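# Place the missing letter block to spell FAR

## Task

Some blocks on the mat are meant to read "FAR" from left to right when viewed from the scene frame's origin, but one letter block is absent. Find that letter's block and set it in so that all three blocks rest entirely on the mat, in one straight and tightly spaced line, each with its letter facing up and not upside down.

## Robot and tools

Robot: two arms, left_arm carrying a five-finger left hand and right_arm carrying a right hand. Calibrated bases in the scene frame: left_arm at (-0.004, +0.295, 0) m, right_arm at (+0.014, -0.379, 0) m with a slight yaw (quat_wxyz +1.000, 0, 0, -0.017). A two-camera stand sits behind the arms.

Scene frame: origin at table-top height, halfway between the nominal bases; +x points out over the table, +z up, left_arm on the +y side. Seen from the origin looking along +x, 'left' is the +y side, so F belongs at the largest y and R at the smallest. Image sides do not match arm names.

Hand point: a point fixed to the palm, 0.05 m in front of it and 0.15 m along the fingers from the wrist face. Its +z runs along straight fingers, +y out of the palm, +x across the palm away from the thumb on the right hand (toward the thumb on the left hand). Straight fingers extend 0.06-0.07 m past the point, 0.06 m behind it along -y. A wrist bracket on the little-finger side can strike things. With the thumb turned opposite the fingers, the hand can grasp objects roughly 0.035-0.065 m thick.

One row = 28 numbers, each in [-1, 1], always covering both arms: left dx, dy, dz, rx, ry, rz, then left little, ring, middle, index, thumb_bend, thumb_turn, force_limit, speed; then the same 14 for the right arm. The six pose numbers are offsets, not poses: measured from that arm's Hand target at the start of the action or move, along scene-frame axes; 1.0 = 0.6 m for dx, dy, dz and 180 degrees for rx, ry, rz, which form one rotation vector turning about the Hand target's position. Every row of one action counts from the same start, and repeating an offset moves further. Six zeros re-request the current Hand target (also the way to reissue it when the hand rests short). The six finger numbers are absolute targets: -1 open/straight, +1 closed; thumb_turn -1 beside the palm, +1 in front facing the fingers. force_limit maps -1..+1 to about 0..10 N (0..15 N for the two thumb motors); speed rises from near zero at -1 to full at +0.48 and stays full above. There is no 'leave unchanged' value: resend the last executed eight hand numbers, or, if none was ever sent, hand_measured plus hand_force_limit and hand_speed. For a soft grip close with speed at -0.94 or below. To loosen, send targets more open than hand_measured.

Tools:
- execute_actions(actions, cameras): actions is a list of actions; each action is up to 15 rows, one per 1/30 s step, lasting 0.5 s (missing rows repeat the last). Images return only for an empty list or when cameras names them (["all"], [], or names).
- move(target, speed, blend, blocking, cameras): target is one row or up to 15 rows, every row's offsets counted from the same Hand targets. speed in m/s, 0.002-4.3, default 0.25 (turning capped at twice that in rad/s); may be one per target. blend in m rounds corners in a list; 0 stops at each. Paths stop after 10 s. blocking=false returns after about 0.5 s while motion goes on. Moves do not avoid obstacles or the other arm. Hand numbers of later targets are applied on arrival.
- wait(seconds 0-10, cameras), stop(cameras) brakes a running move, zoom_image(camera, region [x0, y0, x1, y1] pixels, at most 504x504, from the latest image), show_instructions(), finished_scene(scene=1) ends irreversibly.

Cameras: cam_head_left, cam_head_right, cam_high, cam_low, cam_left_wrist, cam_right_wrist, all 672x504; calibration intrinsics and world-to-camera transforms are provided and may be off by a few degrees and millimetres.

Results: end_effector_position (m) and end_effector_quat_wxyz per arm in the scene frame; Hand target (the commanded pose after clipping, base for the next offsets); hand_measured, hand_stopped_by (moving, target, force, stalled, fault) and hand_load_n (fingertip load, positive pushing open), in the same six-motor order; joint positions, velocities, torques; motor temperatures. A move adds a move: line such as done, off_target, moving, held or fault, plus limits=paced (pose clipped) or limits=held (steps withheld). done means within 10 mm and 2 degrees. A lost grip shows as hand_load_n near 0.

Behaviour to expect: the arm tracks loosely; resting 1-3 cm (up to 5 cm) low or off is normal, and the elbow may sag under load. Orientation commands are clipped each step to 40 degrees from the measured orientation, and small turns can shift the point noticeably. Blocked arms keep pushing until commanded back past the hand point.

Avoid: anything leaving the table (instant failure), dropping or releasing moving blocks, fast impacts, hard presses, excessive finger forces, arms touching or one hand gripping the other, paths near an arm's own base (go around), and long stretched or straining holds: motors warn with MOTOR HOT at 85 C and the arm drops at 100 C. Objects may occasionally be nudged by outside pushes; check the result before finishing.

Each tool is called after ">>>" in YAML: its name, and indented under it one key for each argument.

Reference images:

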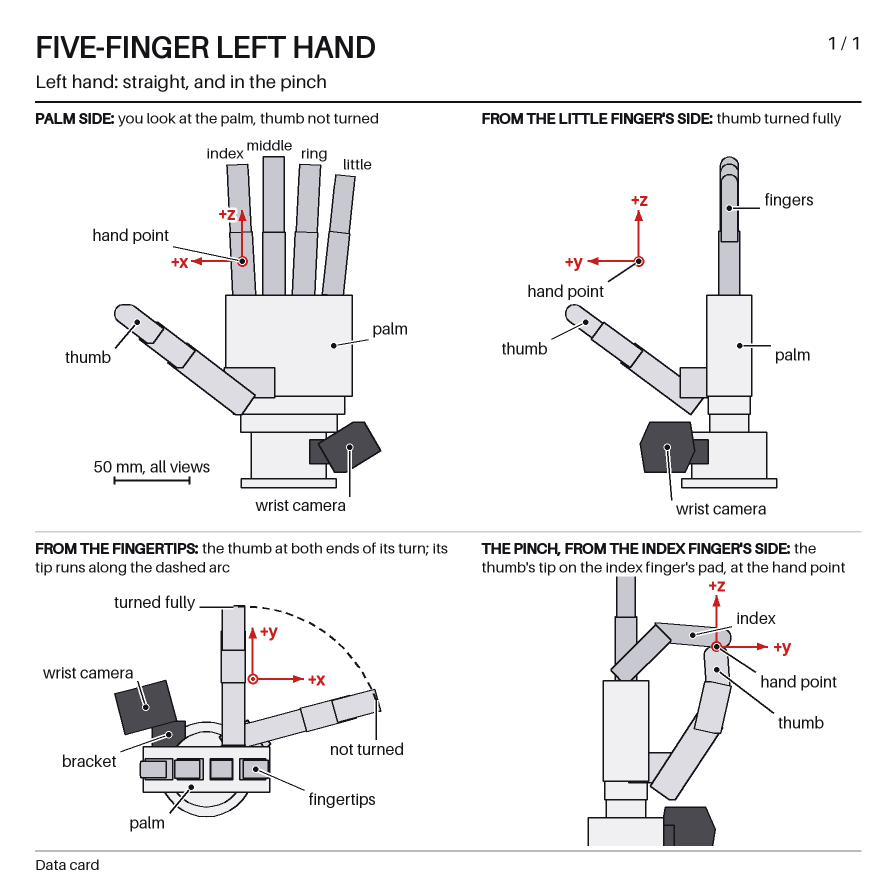

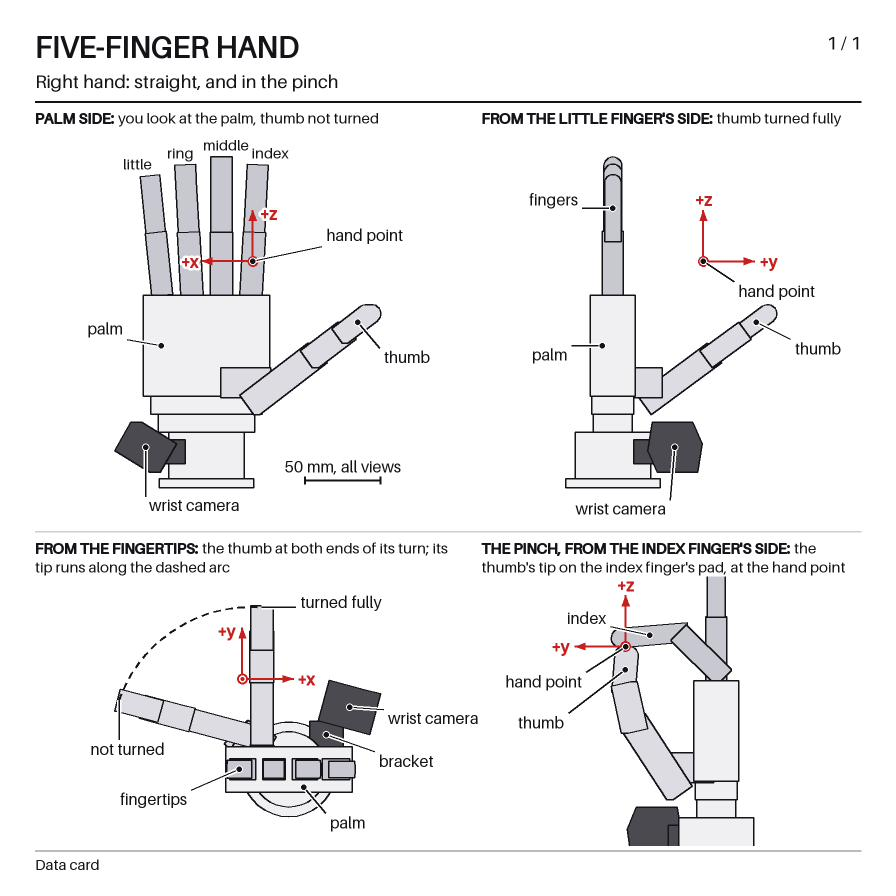

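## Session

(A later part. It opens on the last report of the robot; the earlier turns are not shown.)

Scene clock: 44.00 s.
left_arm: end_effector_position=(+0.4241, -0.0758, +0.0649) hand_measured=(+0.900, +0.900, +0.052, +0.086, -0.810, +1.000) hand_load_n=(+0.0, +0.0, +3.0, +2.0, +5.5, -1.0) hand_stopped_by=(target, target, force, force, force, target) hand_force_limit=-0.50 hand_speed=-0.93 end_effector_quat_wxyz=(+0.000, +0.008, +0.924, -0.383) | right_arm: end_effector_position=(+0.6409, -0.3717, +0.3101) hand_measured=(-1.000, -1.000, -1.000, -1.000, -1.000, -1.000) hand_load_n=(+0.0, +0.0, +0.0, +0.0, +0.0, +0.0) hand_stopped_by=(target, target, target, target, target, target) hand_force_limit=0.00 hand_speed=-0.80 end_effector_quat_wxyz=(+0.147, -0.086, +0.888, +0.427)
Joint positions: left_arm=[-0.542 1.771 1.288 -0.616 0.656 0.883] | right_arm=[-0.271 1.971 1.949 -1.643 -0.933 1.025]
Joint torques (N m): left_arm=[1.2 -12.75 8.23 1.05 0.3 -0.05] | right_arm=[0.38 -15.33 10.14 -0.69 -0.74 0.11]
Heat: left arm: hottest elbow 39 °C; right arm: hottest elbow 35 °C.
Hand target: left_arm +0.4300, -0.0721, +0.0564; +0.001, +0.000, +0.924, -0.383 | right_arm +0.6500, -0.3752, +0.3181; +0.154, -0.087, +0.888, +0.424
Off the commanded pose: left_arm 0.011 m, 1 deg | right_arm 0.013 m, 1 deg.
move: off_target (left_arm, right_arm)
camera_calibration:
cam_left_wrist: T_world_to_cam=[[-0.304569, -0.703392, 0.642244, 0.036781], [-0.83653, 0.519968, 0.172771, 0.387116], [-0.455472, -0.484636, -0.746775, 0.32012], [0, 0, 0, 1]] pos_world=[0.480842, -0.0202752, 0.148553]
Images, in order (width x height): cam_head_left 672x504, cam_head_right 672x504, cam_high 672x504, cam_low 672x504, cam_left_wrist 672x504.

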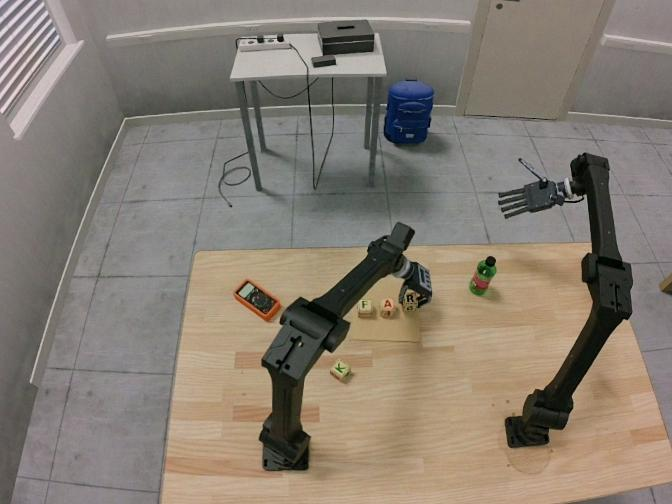

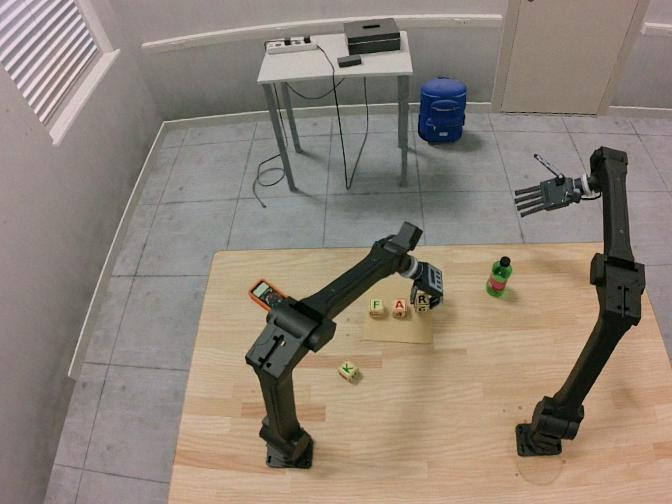

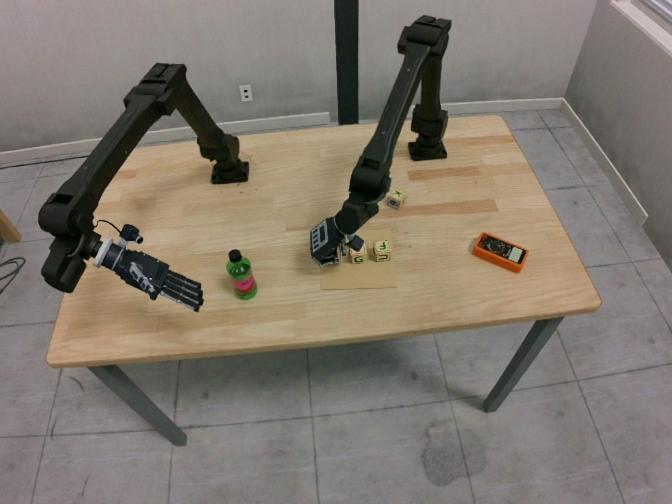

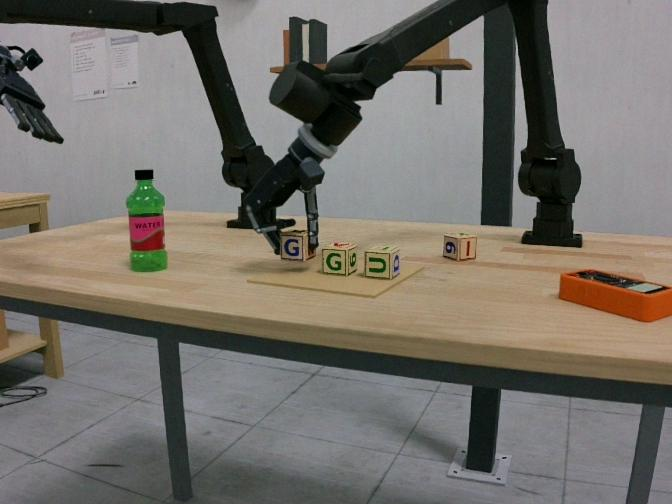

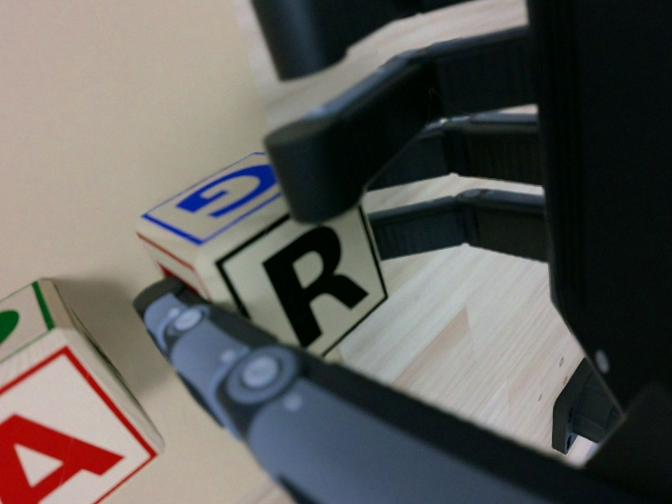

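>>> move:
  target:
    - [-0.0125,0,0,0,0,0,0.9,0.9,0.6,0.6,-0.75,1,-0.5,-0.93,0,0,0,0,0,0,-1,-1,-1,-1,-1,-1,0,-0.8]
    - [-0.0125,0,-0.022,0,0,0,0.9,0.9,0.6,0.6,-0.75,1,-0.5,-0.93,0,0,0,0,0,0,-1,-1,-1,-1,-1,-1,0,-0.8]
  speed: 0.06
  cameras: ["cam_head_left","cam_head_right","cam_high","cam_low","cam_left_wrist"]

>>> zoom_image:
  camera: "cam_low"
  region: [250, 180, 410, 300]

>>> zoom_image:
  camera: "cam_head_right"
  region: [340, 260, 460, 350]

>>> zoom_image:
  camera: "cam_head_left"
  region: [340, 260, 460, 350]

>>> zoom_image:
  camera: "cam_high"
  region: [300, 210, 420, 300]

Scene clock: 47.43 s.
left_arm: end_effector_position=(+0.4206, -0.0737, +0.0537) hand_measured=(+0.900, +0.900, +0.052, +0.086, -0.810, +1.000) hand_load_n=(+0.0, +0.0, +3.0, +2.0, +5.5, -1.0) hand_stopped_by=(target, target, force, force, force, target) hand_force_limit=-0.50 hand_speed=-0.93 end_effector_quat_wxyz=(+0.004, +0.009, +0.923, -0.385) | right_arm: end_effector_position=(+0.6409, -0.3717, +0.3101) hand_measured=(-1.000, -1.000, -1.000, -1.000, -1.000, -1.000) hand_load_n=(+0.0, +0.0, +0.0, +0.0, +0.0, +0.0) hand_stopped_by=(target, target, target, target, target, target) hand_force_limit=0.00 hand_speed=-0.80 end_effector_quat_wxyz=(+0.147, -0.086, +0.888, +0.427)
Joint positions: left_arm=[-0.542 1.771 1.254 -0.572 0.655 0.882] | right_arm=[-0.271 1.971 1.949 -1.643 -0.933 1.025]
Joint torques (N m): left_arm=[0.44 -12.4 7.94 1.09 0.21 -0.12] | right_arm=[0.38 -15.33 10.15 -0.69 -0.73 0.11]
Motor temperatures (°C): left_arm=[31 26 40 29 27 27] | right_arm=[31 29 35 26 24 27]
Heat: left arm: hottest elbow 40 °C; right arm: hottest elbow 35 °C.
Hand target: left_arm +0.4224, -0.0721, +0.0432; +0.000, +0.000, +0.924, -0.383 | right_arm +0.6500, -0.3752, +0.3181; +0.154, -0.087, +0.888, +0.424
Off the commanded pose: left_arm 0.011 m, 1 deg | right_arm 0.013 m, 1 deg.
move: off_target (left_arm, right_arm)
camera_calibration:
cam_left_wrist: T_world_to_cam=[[-0.308507, -0.701077, 0.642895, 0.0462266], [-0.838357, 0.519723, 0.164454, 0.386169], [-0.449423, -0.488241, -0.748091, 0.308482], [0, 0, 0, 1]] pos_world=[0.476648, -0.0176789, 0.137547]
Images, in order (width x height): cam_head_left 672x504, cam_head_right 672x504, cam_high 672x504, cam_low 672x504, cam_left_wrist 672x504.

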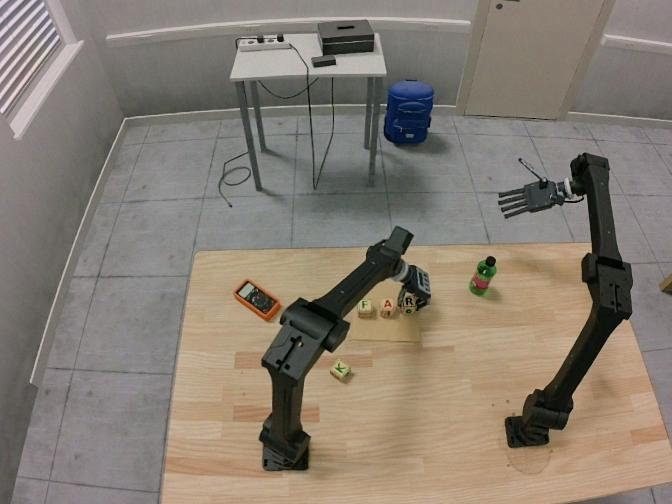

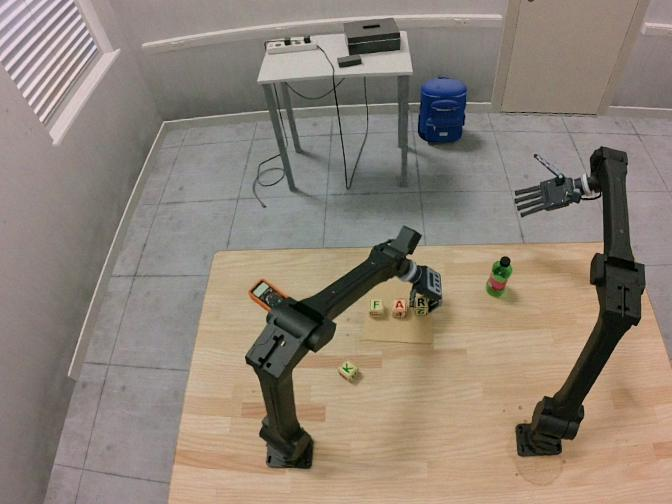

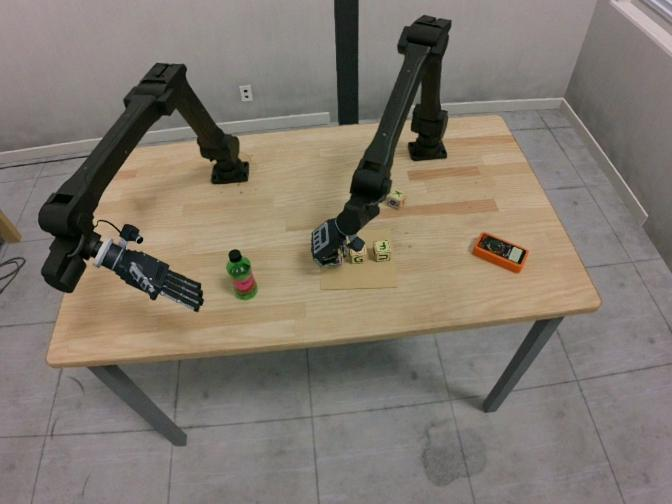

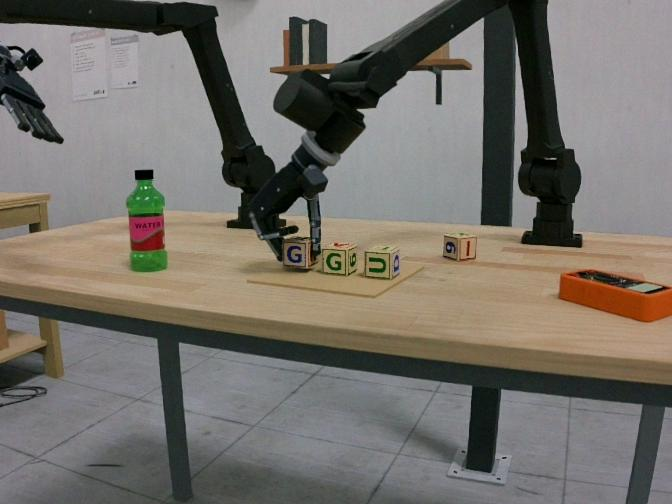

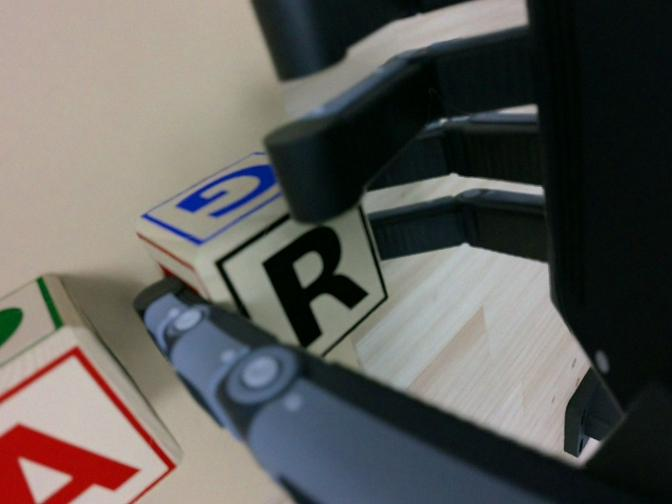

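Scaled by 3.150.

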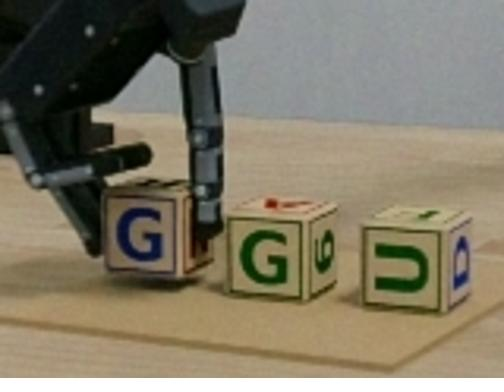

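Scaled by 4.200.

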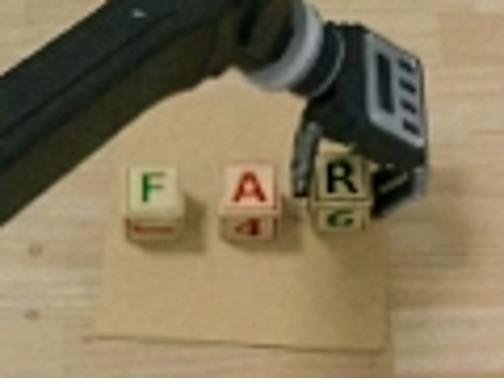

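Scaled by 4.200.

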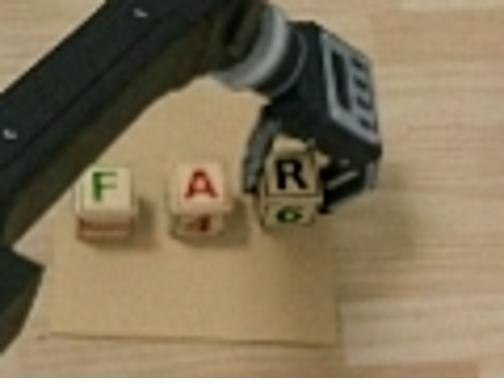

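Scaled by 4.200.

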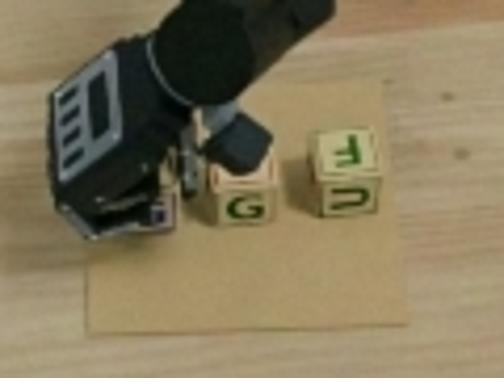

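>>> move:
  target:
    - [-0.011,-0.001,0,0,0,0,0.9,0.9,0.6,0.6,-0.75,1,-0.5,-0.93,0,0,0,0,0,0,-1,-1,-1,-1,-1,-1,0,-0.8]
    - [-0.011,-0.001,-0.0065,0,0,0,0.9,0.9,0.6,0.6,-0.75,1,-0.5,-0.93,0,0,0,0,0,0,-1,-1,-1,-1,-1,-1,0,-0.8]
  speed: 0.05
  cameras: ["cam_head_left","cam_head_right","cam_low","cam_left_wrist"]

>>> zoom_image:
  camera: "cam_low"
  region: [250, 180, 410, 300]

>>> zoom_image:
  camera: "cam_head_right"
  region: [340, 260, 460, 350]

>>> zoom_image:
  camera: "cam_head_left"
  region: [340, 260, 460, 350]

Scene clock: 49.37 s.
left_arm: end_effector_position=(+0.4169, -0.0713, +0.0467) hand_measured=(+0.900, +0.900, +0.052, +0.086, -0.810, +1.000) hand_load_n=(+0.0, +0.0, +3.0, +2.0, +5.5, -1.0) hand_stopped_by=(target, target, force, force, force, target) hand_force_limit=-0.50 hand_speed=-0.93 end_effector_quat_wxyz=(+0.003, +0.004, +0.923, -0.384) | right_arm: end_effector_position=(+0.6409, -0.3717, +0.3101) hand_measured=(-1.000, -1.000, -1.000, -1.000, -1.000, -1.000) hand_load_n=(+0.0, +0.0, +0.0, +0.0, +0.0, +0.0) hand_stopped_by=(target, target, target, target, target, target) hand_force_limit=0.00 hand_speed=-0.80 end_effector_quat_wxyz=(+0.147, -0.086, +0.888, +0.427)
Joint positions: left_arm=[-0.542 1.771 1.233 -0.552 0.651 0.874] | right_arm=[-0.271 1.971 1.949 -1.643 -0.933 1.025]
Joint torques (N m): left_arm=[-0.15 -12.86 7.69 1.06 0.2 -0.12] | right_arm=[0.26 -15.33 10.13 -0.69 -0.73 0.11]
Heat: left arm: hottest elbow 39 °C; right arm: hottest elbow 36 °C.
Hand target: left_arm +0.4159, -0.0726, +0.0393; +0.001, +0.000, +0.924, -0.383 | right_arm +0.6500, -0.3752, +0.3181; +0.154, -0.087, +0.888, +0.424
Off the commanded pose: left_arm 0.008 m, 1 deg | right_arm 0.013 m, 1 deg.
move: off_target (right_arm)
camera_calibration:
cam_left_wrist: T_world_to_cam=[[-0.300224, -0.705133, 0.642381, 0.0475776], [-0.841453, 0.512957, 0.169803, 0.383713], [-0.449247, -0.489554, -0.747338, 0.302499], [0, 0, 0, 1]] pos_world=[0.473057, -0.01519, 0.13035]
Images, in order (width x height): cam_head_left 672x504, cam_head_right 672x504, cam_low 672x504, cam_left_wrist 672x504.

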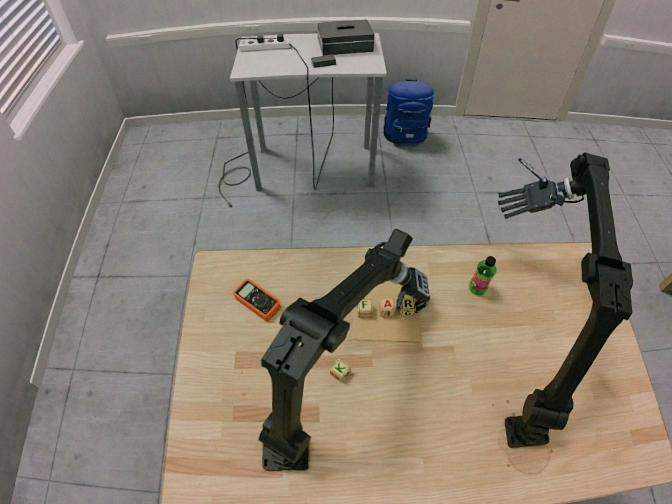

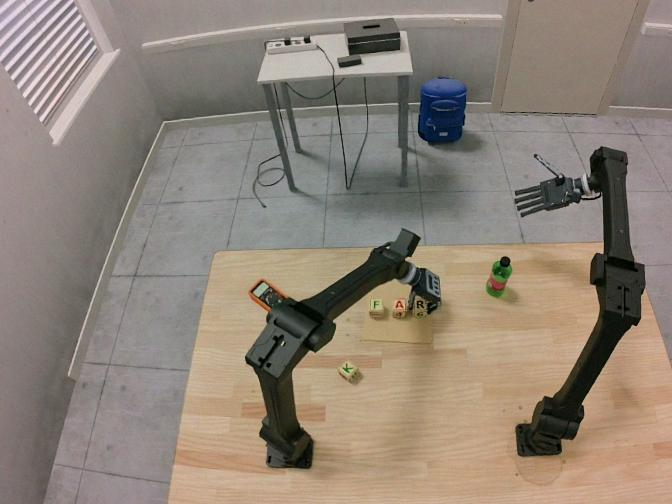

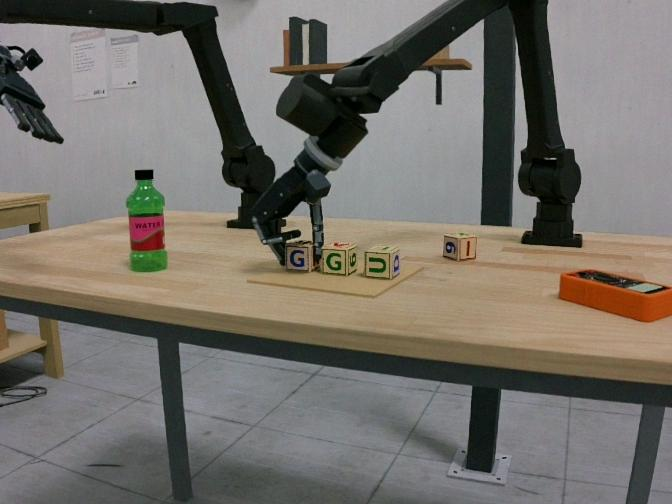

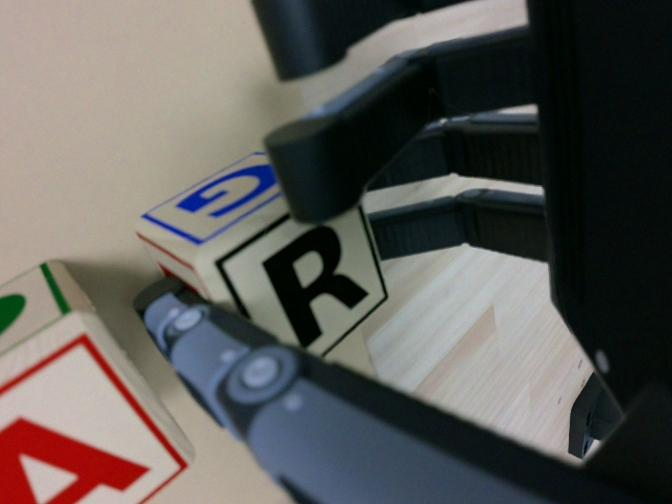

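Scaled by 3.150.

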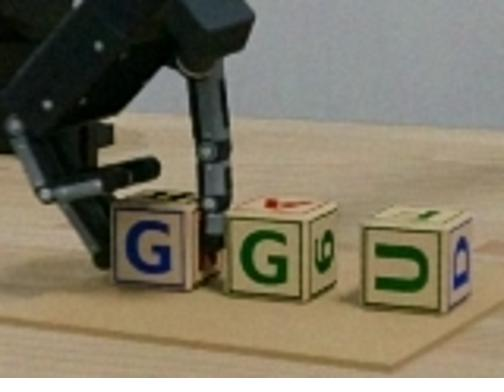

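Scaled by 4.200.

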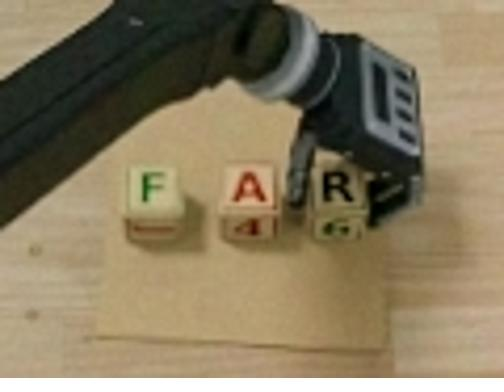

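Scaled by 4.200.

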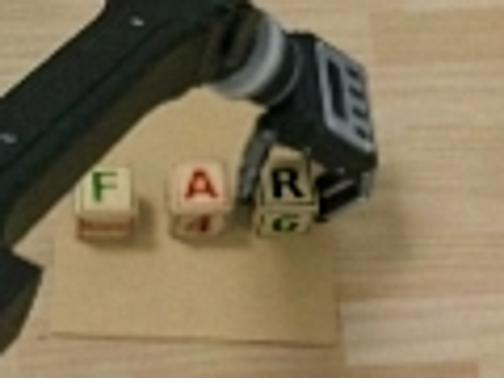

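>>> move:
  target:
    - [0,0,0,0,0,0,0.9,0.9,-0.15,-0.15,-0.75,1,-0.5,-0.85,0,0,0,0,0,0,-1,-1,-1,-1,-1,-1,0,-0.8]
  speed: 0.05
  cameras: ["cam_low","cam_left_wrist"]

>>> zoom_image:
  camera: "cam_low"
  region: [250, 180, 410, 300]

Scene clock: 53.70 s.
left_arm: end_effector_position=(+0.4169, -0.0713, +0.0467) hand_measured=(+0.900, +0.900, -0.150, -0.150, -0.810, +1.000) hand_load_n=(+0.5, +0.5, +0.0, +0.0, +0.0, +0.0) hand_stopped_by=(target, target, target, target, force, target) hand_force_limit=-0.50 hand_speed=-0.85 end_effector_quat_wxyz=(+0.003, +0.004, +0.923, -0.384) | right_arm: end_effector_position=(+0.6409, -0.3717, +0.3101) hand_measured=(-1.000, -1.000, -1.000, -1.000, -1.000, -1.000) hand_load_n=(+0.0, +0.0, +0.0, +0.0, +0.0, +0.0) hand_stopped_by=(target, target, target, target, target, target) hand_force_limit=0.00 hand_speed=-0.80 end_effector_quat_wxyz=(+0.147, -0.086, +0.888, +0.427)
Joint positions: left_arm=[-0.542 1.771 1.233 -0.552 0.651 0.873] | right_arm=[-0.271 1.971 1.949 -1.643 -0.933 1.025]
Joint torques (N m): left_arm=[-0.15 -12.92 7.71 1.07 0.21 -0.12] | right_arm=[0.26 -15.33 10.13 -0.68 -0.73 0.11]
Heat: left arm: hottest elbow 40 °C; right arm: hottest elbow 36 °C.
Hand target: left_arm +0.4158, -0.0727, +0.0393; +0.000, +0.000, +0.924, -0.383 | right_arm +0.6500, -0.3752, +0.3181; +0.154, -0.087, +0.888, +0.424
Off the commanded pose: left_arm 0.008 m, 1 deg | right_arm 0.013 m, 1 deg.
move: off_target (right_arm)
camera_calibration:
cam_left_wrist: T_world_to_cam=[[-0.29949, -0.705253, 0.642592, 0.0472405], [-0.841652, 0.512496, 0.170206, 0.383614], [-0.449364, -0.489864, -0.747065, 0.302519], [0, 0, 0, 1]] pos_world=[0.472958, -0.015091, 0.130351]
Images, in order (width x height): cam_low 672x504, cam_left_wrist 672x504.

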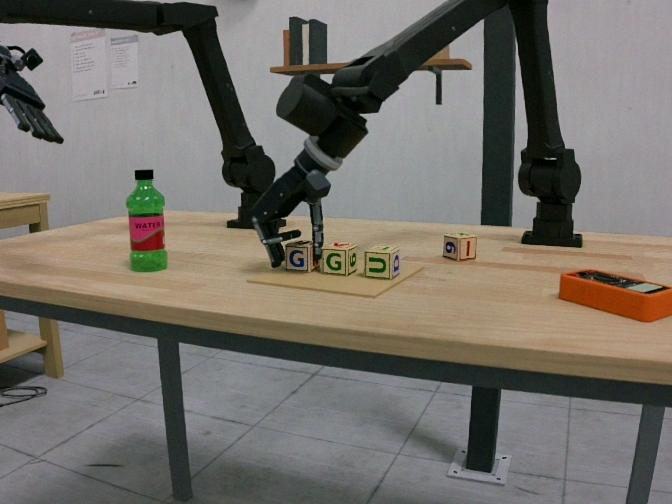

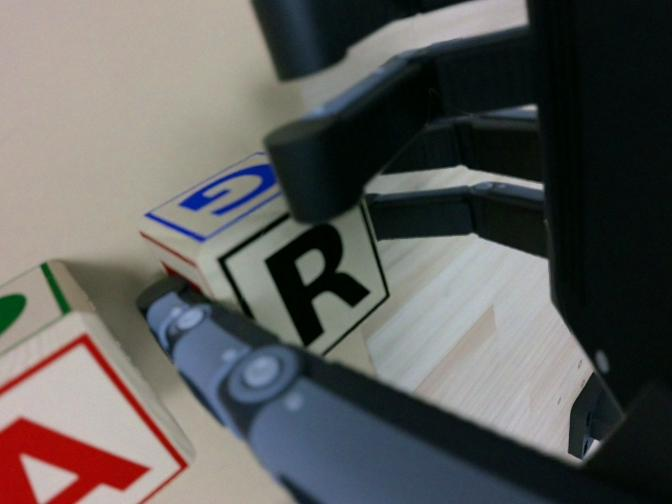

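Scaled by 3.150.

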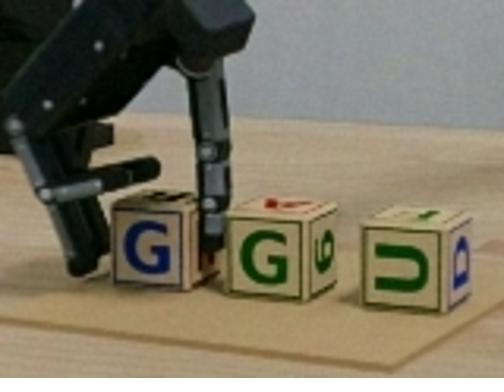

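>>> move:
  target:
    - [0,0,0,0,0,0,0.9,0.9,-0.3,-0.3,-0.92,1,-0.5,-0.85,0,0,0,0,0,0,-1,-1,-1,-1,-1,-1,0,-0.8]
  speed: 0.05
  cameras: ["cam_low","cam_left_wrist"]

>>> zoom_image:
  camera: "cam_low"
  region: [250, 180, 410, 300]

>>> zoom_image:
  camera: "cam_left_wrist"
  region: [50, 180, 350, 430]

Scene clock: 54.87 s.
left_arm: end_effector_position=(+0.4169, -0.0713, +0.0467) hand_measured=(+0.900, +0.900, -0.300, -0.300, -0.920, +1.000) hand_load_n=(+0.0, +0.0, +0.0, +0.0, +0.0, +0.0) hand_stopped_by=(target, target, target, target, target, target) hand_force_limit=-0.50 hand_speed=-0.85 end_effector_quat_wxyz=(+0.003, +0.004, +0.923, -0.384) | right_arm: end_effector_position=(+0.6409, -0.3717, +0.3101) hand_measured=(-1.000, -1.000, -1.000, -1.000, -1.000, -1.000) hand_load_n=(+0.0, +0.0, +0.0, +0.0, +0.0, +0.0) hand_stopped_by=(target, target, target, target, target, target) hand_force_limit=0.00 hand_speed=-0.80 end_effector_quat_wxyz=(+0.147, -0.086, +0.888, +0.427)
Joint positions: left_arm=[-0.542 1.771 1.233 -0.552 0.651 0.873] | right_arm=[-0.271 1.971 1.949 -1.643 -0.933 1.025]
Joint torques (N m): left_arm=[-0.15 -12.92 7.68 1.09 0.22 -0.11] | right_arm=[0.32 -15.33 10.15 -0.69 -0.73 0.11]
Heat: left arm: hottest elbow 40 °C; right arm: hottest elbow 36 °C.
Hand target: left_arm +0.4158, -0.0727, +0.0393; +0.000, +0.000, +0.924, -0.383 | right_arm +0.6500, -0.3752, +0.3181; +0.154, -0.087, +0.888, +0.424
Off the commanded pose: left_arm 0.008 m, 1 deg | right_arm 0.013 m, 1 deg.
move: off_target (right_arm)
camera_calibration:
cam_left_wrist: T_world_to_cam=[[-0.29949, -0.705253, 0.642592, 0.0472405], [-0.841652, 0.512496, 0.170206, 0.383614], [-0.449364, -0.489864, -0.747065, 0.302519], [0, 0, 0, 1]] pos_world=[0.472958, -0.015091, 0.130351]
Images, in order (width x height): cam_low 672x504, cam_left_wrist 672x504.

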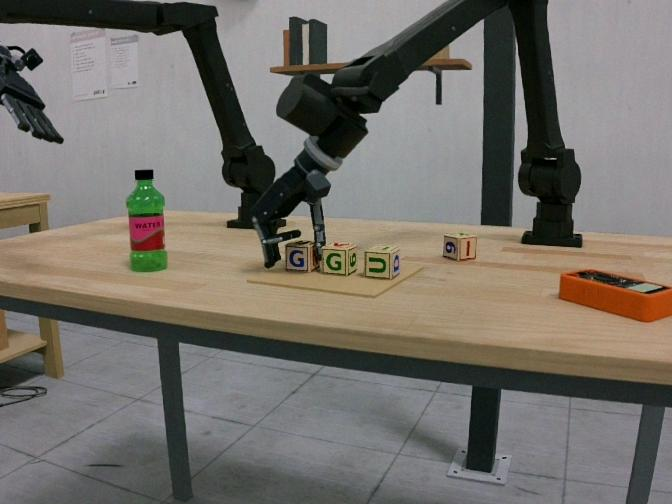

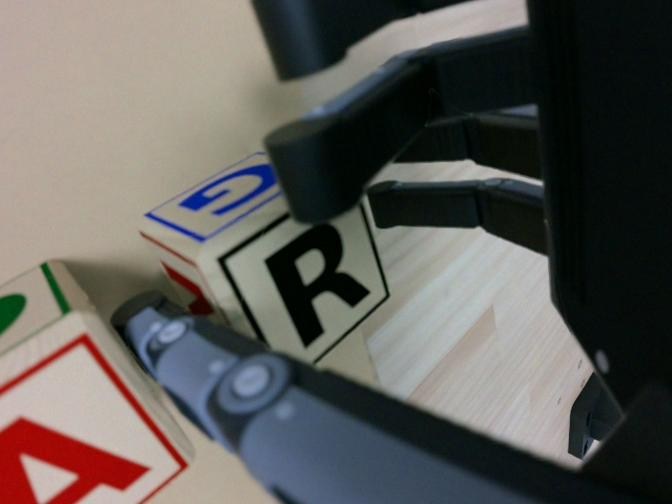

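Scaled by 3.150.

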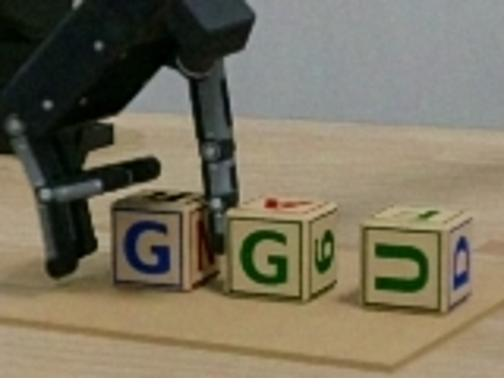

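Scaled by 1.680.

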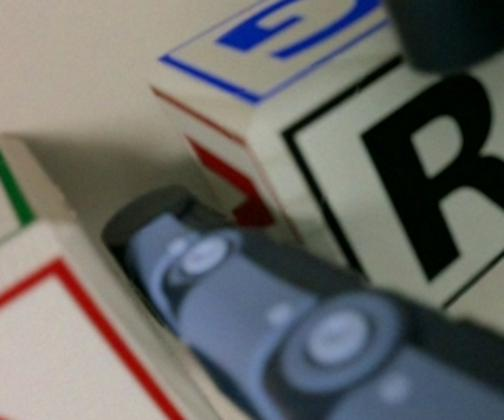

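>>> move:
  target:
    - [0.0125,-0.011,0.02,0,0,0,0.9,0.9,-0.3,-0.3,-0.9,1,-0.5,-0.85,0,0,0,0,0,0,-1,-1,-1,-1,-1,-1,0,-0.8]
  speed: 0.05

Scene clock: 56.37 s.
left_arm: end_effector_position=(+0.4147, -0.0700, +0.0462) hand_measured=(+0.900, +0.900, -0.300, -0.300, -0.900, +1.000) hand_load_n=(+0.0, +0.0, +0.0, +0.0, +0.0, +0.0) hand_stopped_by=(target, target, target, target, target, target) hand_force_limit=-0.50 hand_speed=-0.85 end_effector_quat_wxyz=(-0.001, +0.000, +0.924, -0.381) | right_arm: end_effector_position=(+0.6409, -0.3717, +0.3101) hand_measured=(-1.000, -1.000, -1.000, -1.000, -1.000, -1.000) hand_load_n=(+0.0, +0.0, +0.0, +0.0, +0.0, +0.0) hand_stopped_by=(target, target, target, target, target, target) hand_force_limit=0.00 hand_speed=-0.80 end_effector_quat_wxyz=(+0.147, -0.086, +0.888, +0.427)
Joint positions: left_arm=[-0.542 1.771 1.233 -0.562 0.651 0.869] | right_arm=[-0.271 1.971 1.949 -1.643 -0.933 1.025]
Joint torques (N m): left_arm=[-0.38 -12.4 11.03 0.1 0.18 -0.11] | right_arm=[0.26 -15.38 10.13 -0.7 -0.74 0.11]
Heat: left arm: hottest elbow 40 °C; right arm: hottest elbow 36 °C.
Hand target: left_arm +0.4234, -0.0792, +0.0513; +0.001, +0.000, +0.924, -0.382 | right_arm +0.6500, -0.3752, +0.3181; +0.154, -0.087, +0.888, +0.424
Off the commanded pose: left_arm 0.014 m, 0 deg | right_arm 0.013 m, 1 deg.
move: off_target (left_arm, right_arm)

>>> move:
  target:
    - [0.010,-0.010,0.022,0,0,0,0.9,0.9,-0.3,-0.3,-0.9,1,-0.5,-0.85,0,0,0,0,0,0,-1,-1,-1,-1,-1,-1,0,-0.8]
  speed: 0.05
  cameras: ["cam_left_wrist","cam_low"]

>>> zoom_image:
  camera: "cam_low"
  region: [250, 180, 410, 300]

Scene clock: 57.63 s.
left_arm: end_effector_position=(+0.4188, -0.0725, +0.0565) hand_measured=(+0.900, +0.900, -0.300, -0.300, -0.900, +1.000) hand_load_n=(+0.0, +0.0, +0.0, +0.0, +0.0, +0.0) hand_stopped_by=(target, target, target, target, target, target) hand_force_limit=-0.50 hand_speed=-0.85 end_effector_quat_wxyz=(-0.004, -0.003, +0.925, -0.380) | right_arm: end_effector_position=(+0.6409, -0.3717, +0.3101) hand_measured=(-1.000, -1.000, -1.000, -1.000, -1.000, -1.000) hand_load_n=(+0.0, +0.0, +0.0, +0.0, +0.0, +0.0) hand_stopped_by=(target, target, target, target, target, target) hand_force_limit=0.00 hand_speed=-0.80 end_effector_quat_wxyz=(+0.147, -0.086, +0.888, +0.427)
Joint positions: left_arm=[-0.542 1.771 1.265 -0.599 0.649 0.864] | right_arm=[-0.271 1.971 1.949 -1.643 -0.933 1.025]
Joint torques (N m): left_arm=[-0.91 -12.51 11.95 0.12 0.18 -0.12] | right_arm=[0.44 -15.33 10.14 -0.7 -0.73 0.11]
Heat: left arm: hottest elbow 40 °C; right arm: hottest elbow 36 °C.
Hand target: left_arm +0.4295, -0.0853, +0.0646; +0.001, +0.000, +0.924, -0.383 | right_arm +0.6500, -0.3752, +0.3181; +0.154, -0.087, +0.888, +0.424
Off the commanded pose: left_arm 0.018 m, 1 deg | right_arm 0.013 m, 1 deg.
move: off_target (left_arm, right_arm)
camera_calibration:
cam_left_wrist: T_world_to_cam=[[-0.283211, -0.713355, 0.641028, 0.0333562], [-0.841993, 0.504951, 0.189926, 0.382662], [-0.459172, -0.485952, -0.743648, 0.314295], [0, 0, 0, 1]] pos_world=[0.475961, -0.0166982, 0.139665]
Images, in order (width x height): cam_low 672x504, cam_left_wrist 672x504.

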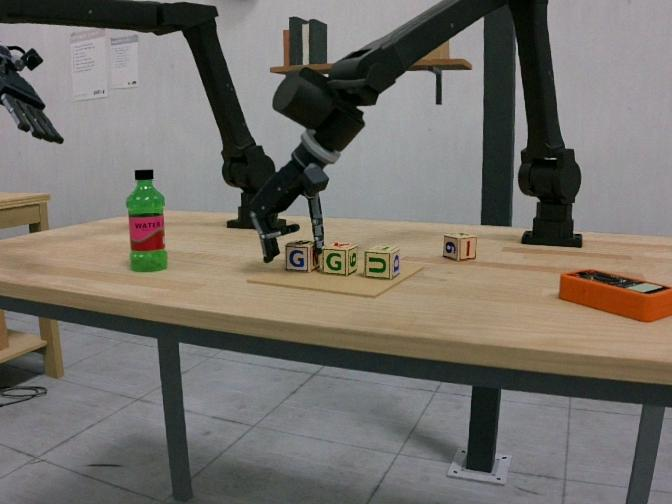

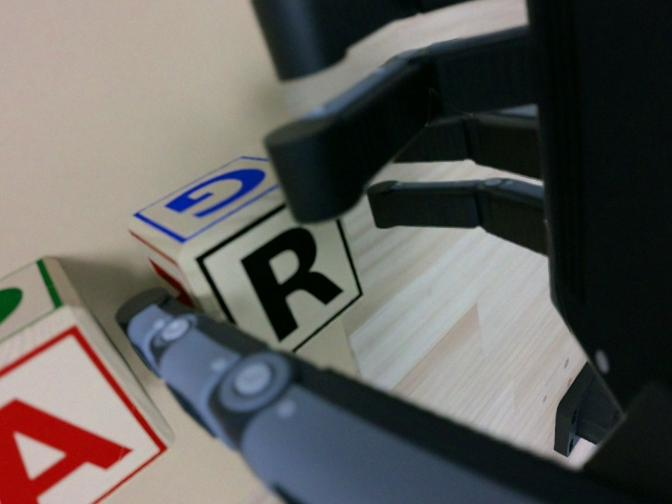

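Scaled by 3.150.

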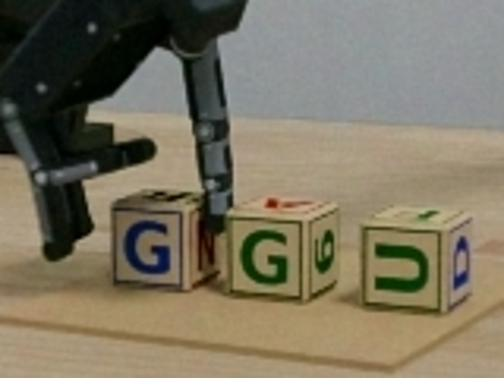

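>>> move:
  target:
    - [0.002,-0.002,0.06,0,0,0,0.9,0.9,-0.3,-0.3,-0.9,1,-0.5,-0.85,0,0,0,0,0,0,-1,-1,-1,-1,-1,-1,0,-0.8]
    - [-0.05,0.08,0.22,0,0,0,0.9,0.9,-0.3,-0.3,-0.9,1,-0.5,-0.85,0,0,0,0,0,0,-1,-1,-1,-1,-1,-1,0,-0.8]
  speed: [0.08, 0.2]
  blend: 0.01
  cameras: ["cam_head_left","cam_head_right","cam_high","cam_low"]

>>> zoom_image:
  camera: "cam_low"
  region: [250, 180, 410, 300]

>>> zoom_image:
  camera: "cam_head_right"
  region: [340, 260, 460, 350]

>>> zoom_image:
  camera: "cam_high"
  region: [300, 210, 420, 300]

Scene clock: 59.80 s.
left_arm: end_effector_position=(+0.3841, -0.0345, +0.1795) hand_measured=(+0.900, +0.900, -0.300, -0.300, -0.900, +1.000) hand_load_n=(+0.0, +0.0, +0.0, +0.0, +0.0, +0.0) hand_stopped_by=(target, target, target, target, target, target) hand_force_limit=-0.50 hand_speed=-0.85 end_effector_quat_wxyz=(-0.015, -0.006, +0.927, -0.374) | right_arm: end_effector_position=(+0.6409, -0.3717, +0.3101) hand_measured=(-1.000, -1.000, -1.000, -1.000, -1.000, -1.000) hand_load_n=(+0.0, +0.0, +0.0, +0.0, +0.0, +0.0) hand_stopped_by=(target, target, target, target, target, target) hand_force_limit=0.00 hand_speed=-0.80 end_effector_quat_wxyz=(+0.147, -0.086, +0.888, +0.427)
Joint positions: left_arm=[-0.511 1.556 1.338 -0.936 0.665 0.901] | right_arm=[-0.271 1.971 1.949 -1.643 -0.933 1.025]
Joint torques (N m): left_arm=[1.14 -11.4 12.77 -0.01 0.4 0.1] | right_arm=[0.26 -15.33 10.13 -0.69 -0.73 0.11]
Heat: left arm: hottest elbow 40 °C; right arm: hottest elbow 37 °C.
Hand target: left_arm +0.3995, -0.0372, +0.1966; +0.001, +0.000, +0.924, -0.383 | right_arm +0.6500, -0.3752, +0.3181; +0.154, -0.087, +0.888, +0.424
Off the commanded pose: left_arm 0.023 m, 2 deg | right_arm 0.013 m, 1 deg.
move: off_target (left_arm, right_arm)
Images, in order (width x height): cam_head_left 672x504, cam_head_right 672x504, cam_high 672x504, cam_low 672x504.

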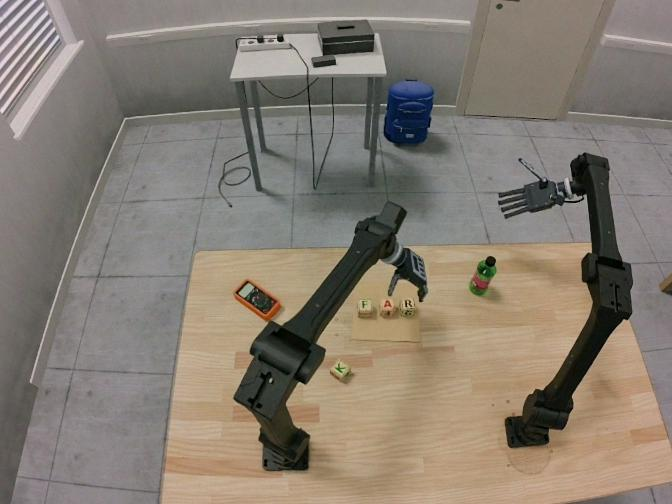

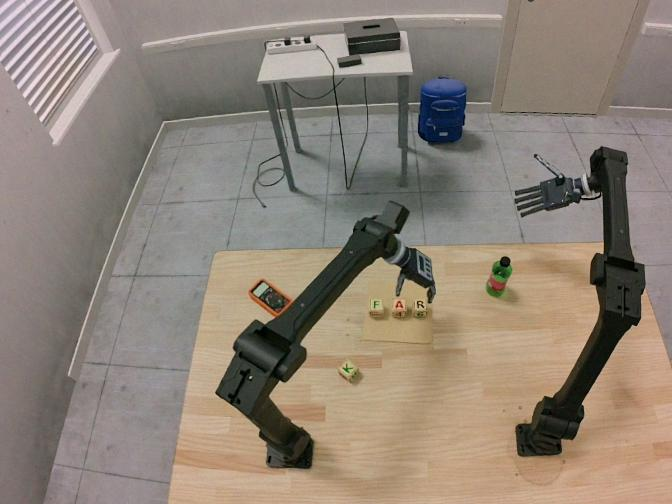

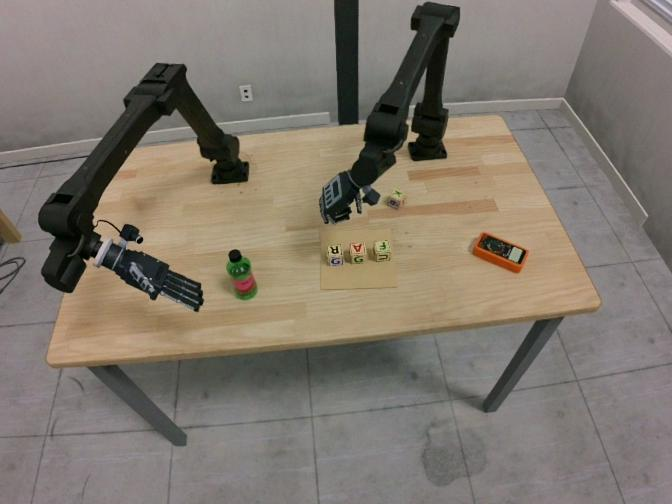

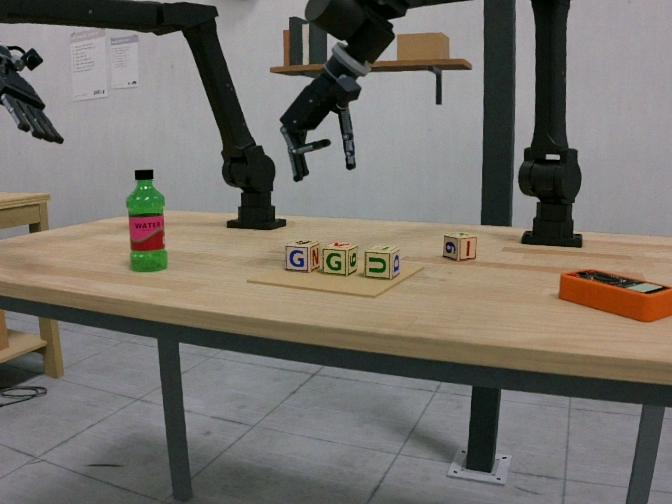

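Scaled by 3.150.

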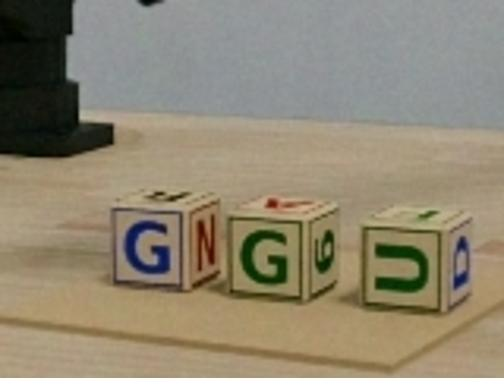

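Scaled by 4.200.

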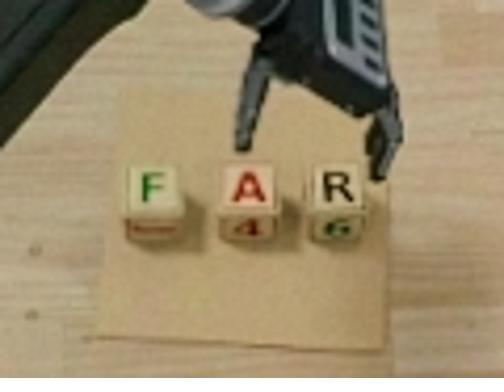

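Scaled by 4.200.

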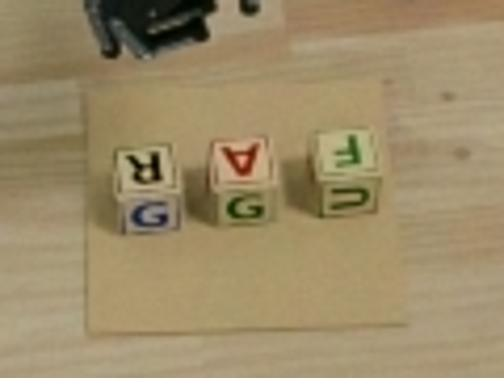

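>>> finished_scene:

The scene is finished: the task was done.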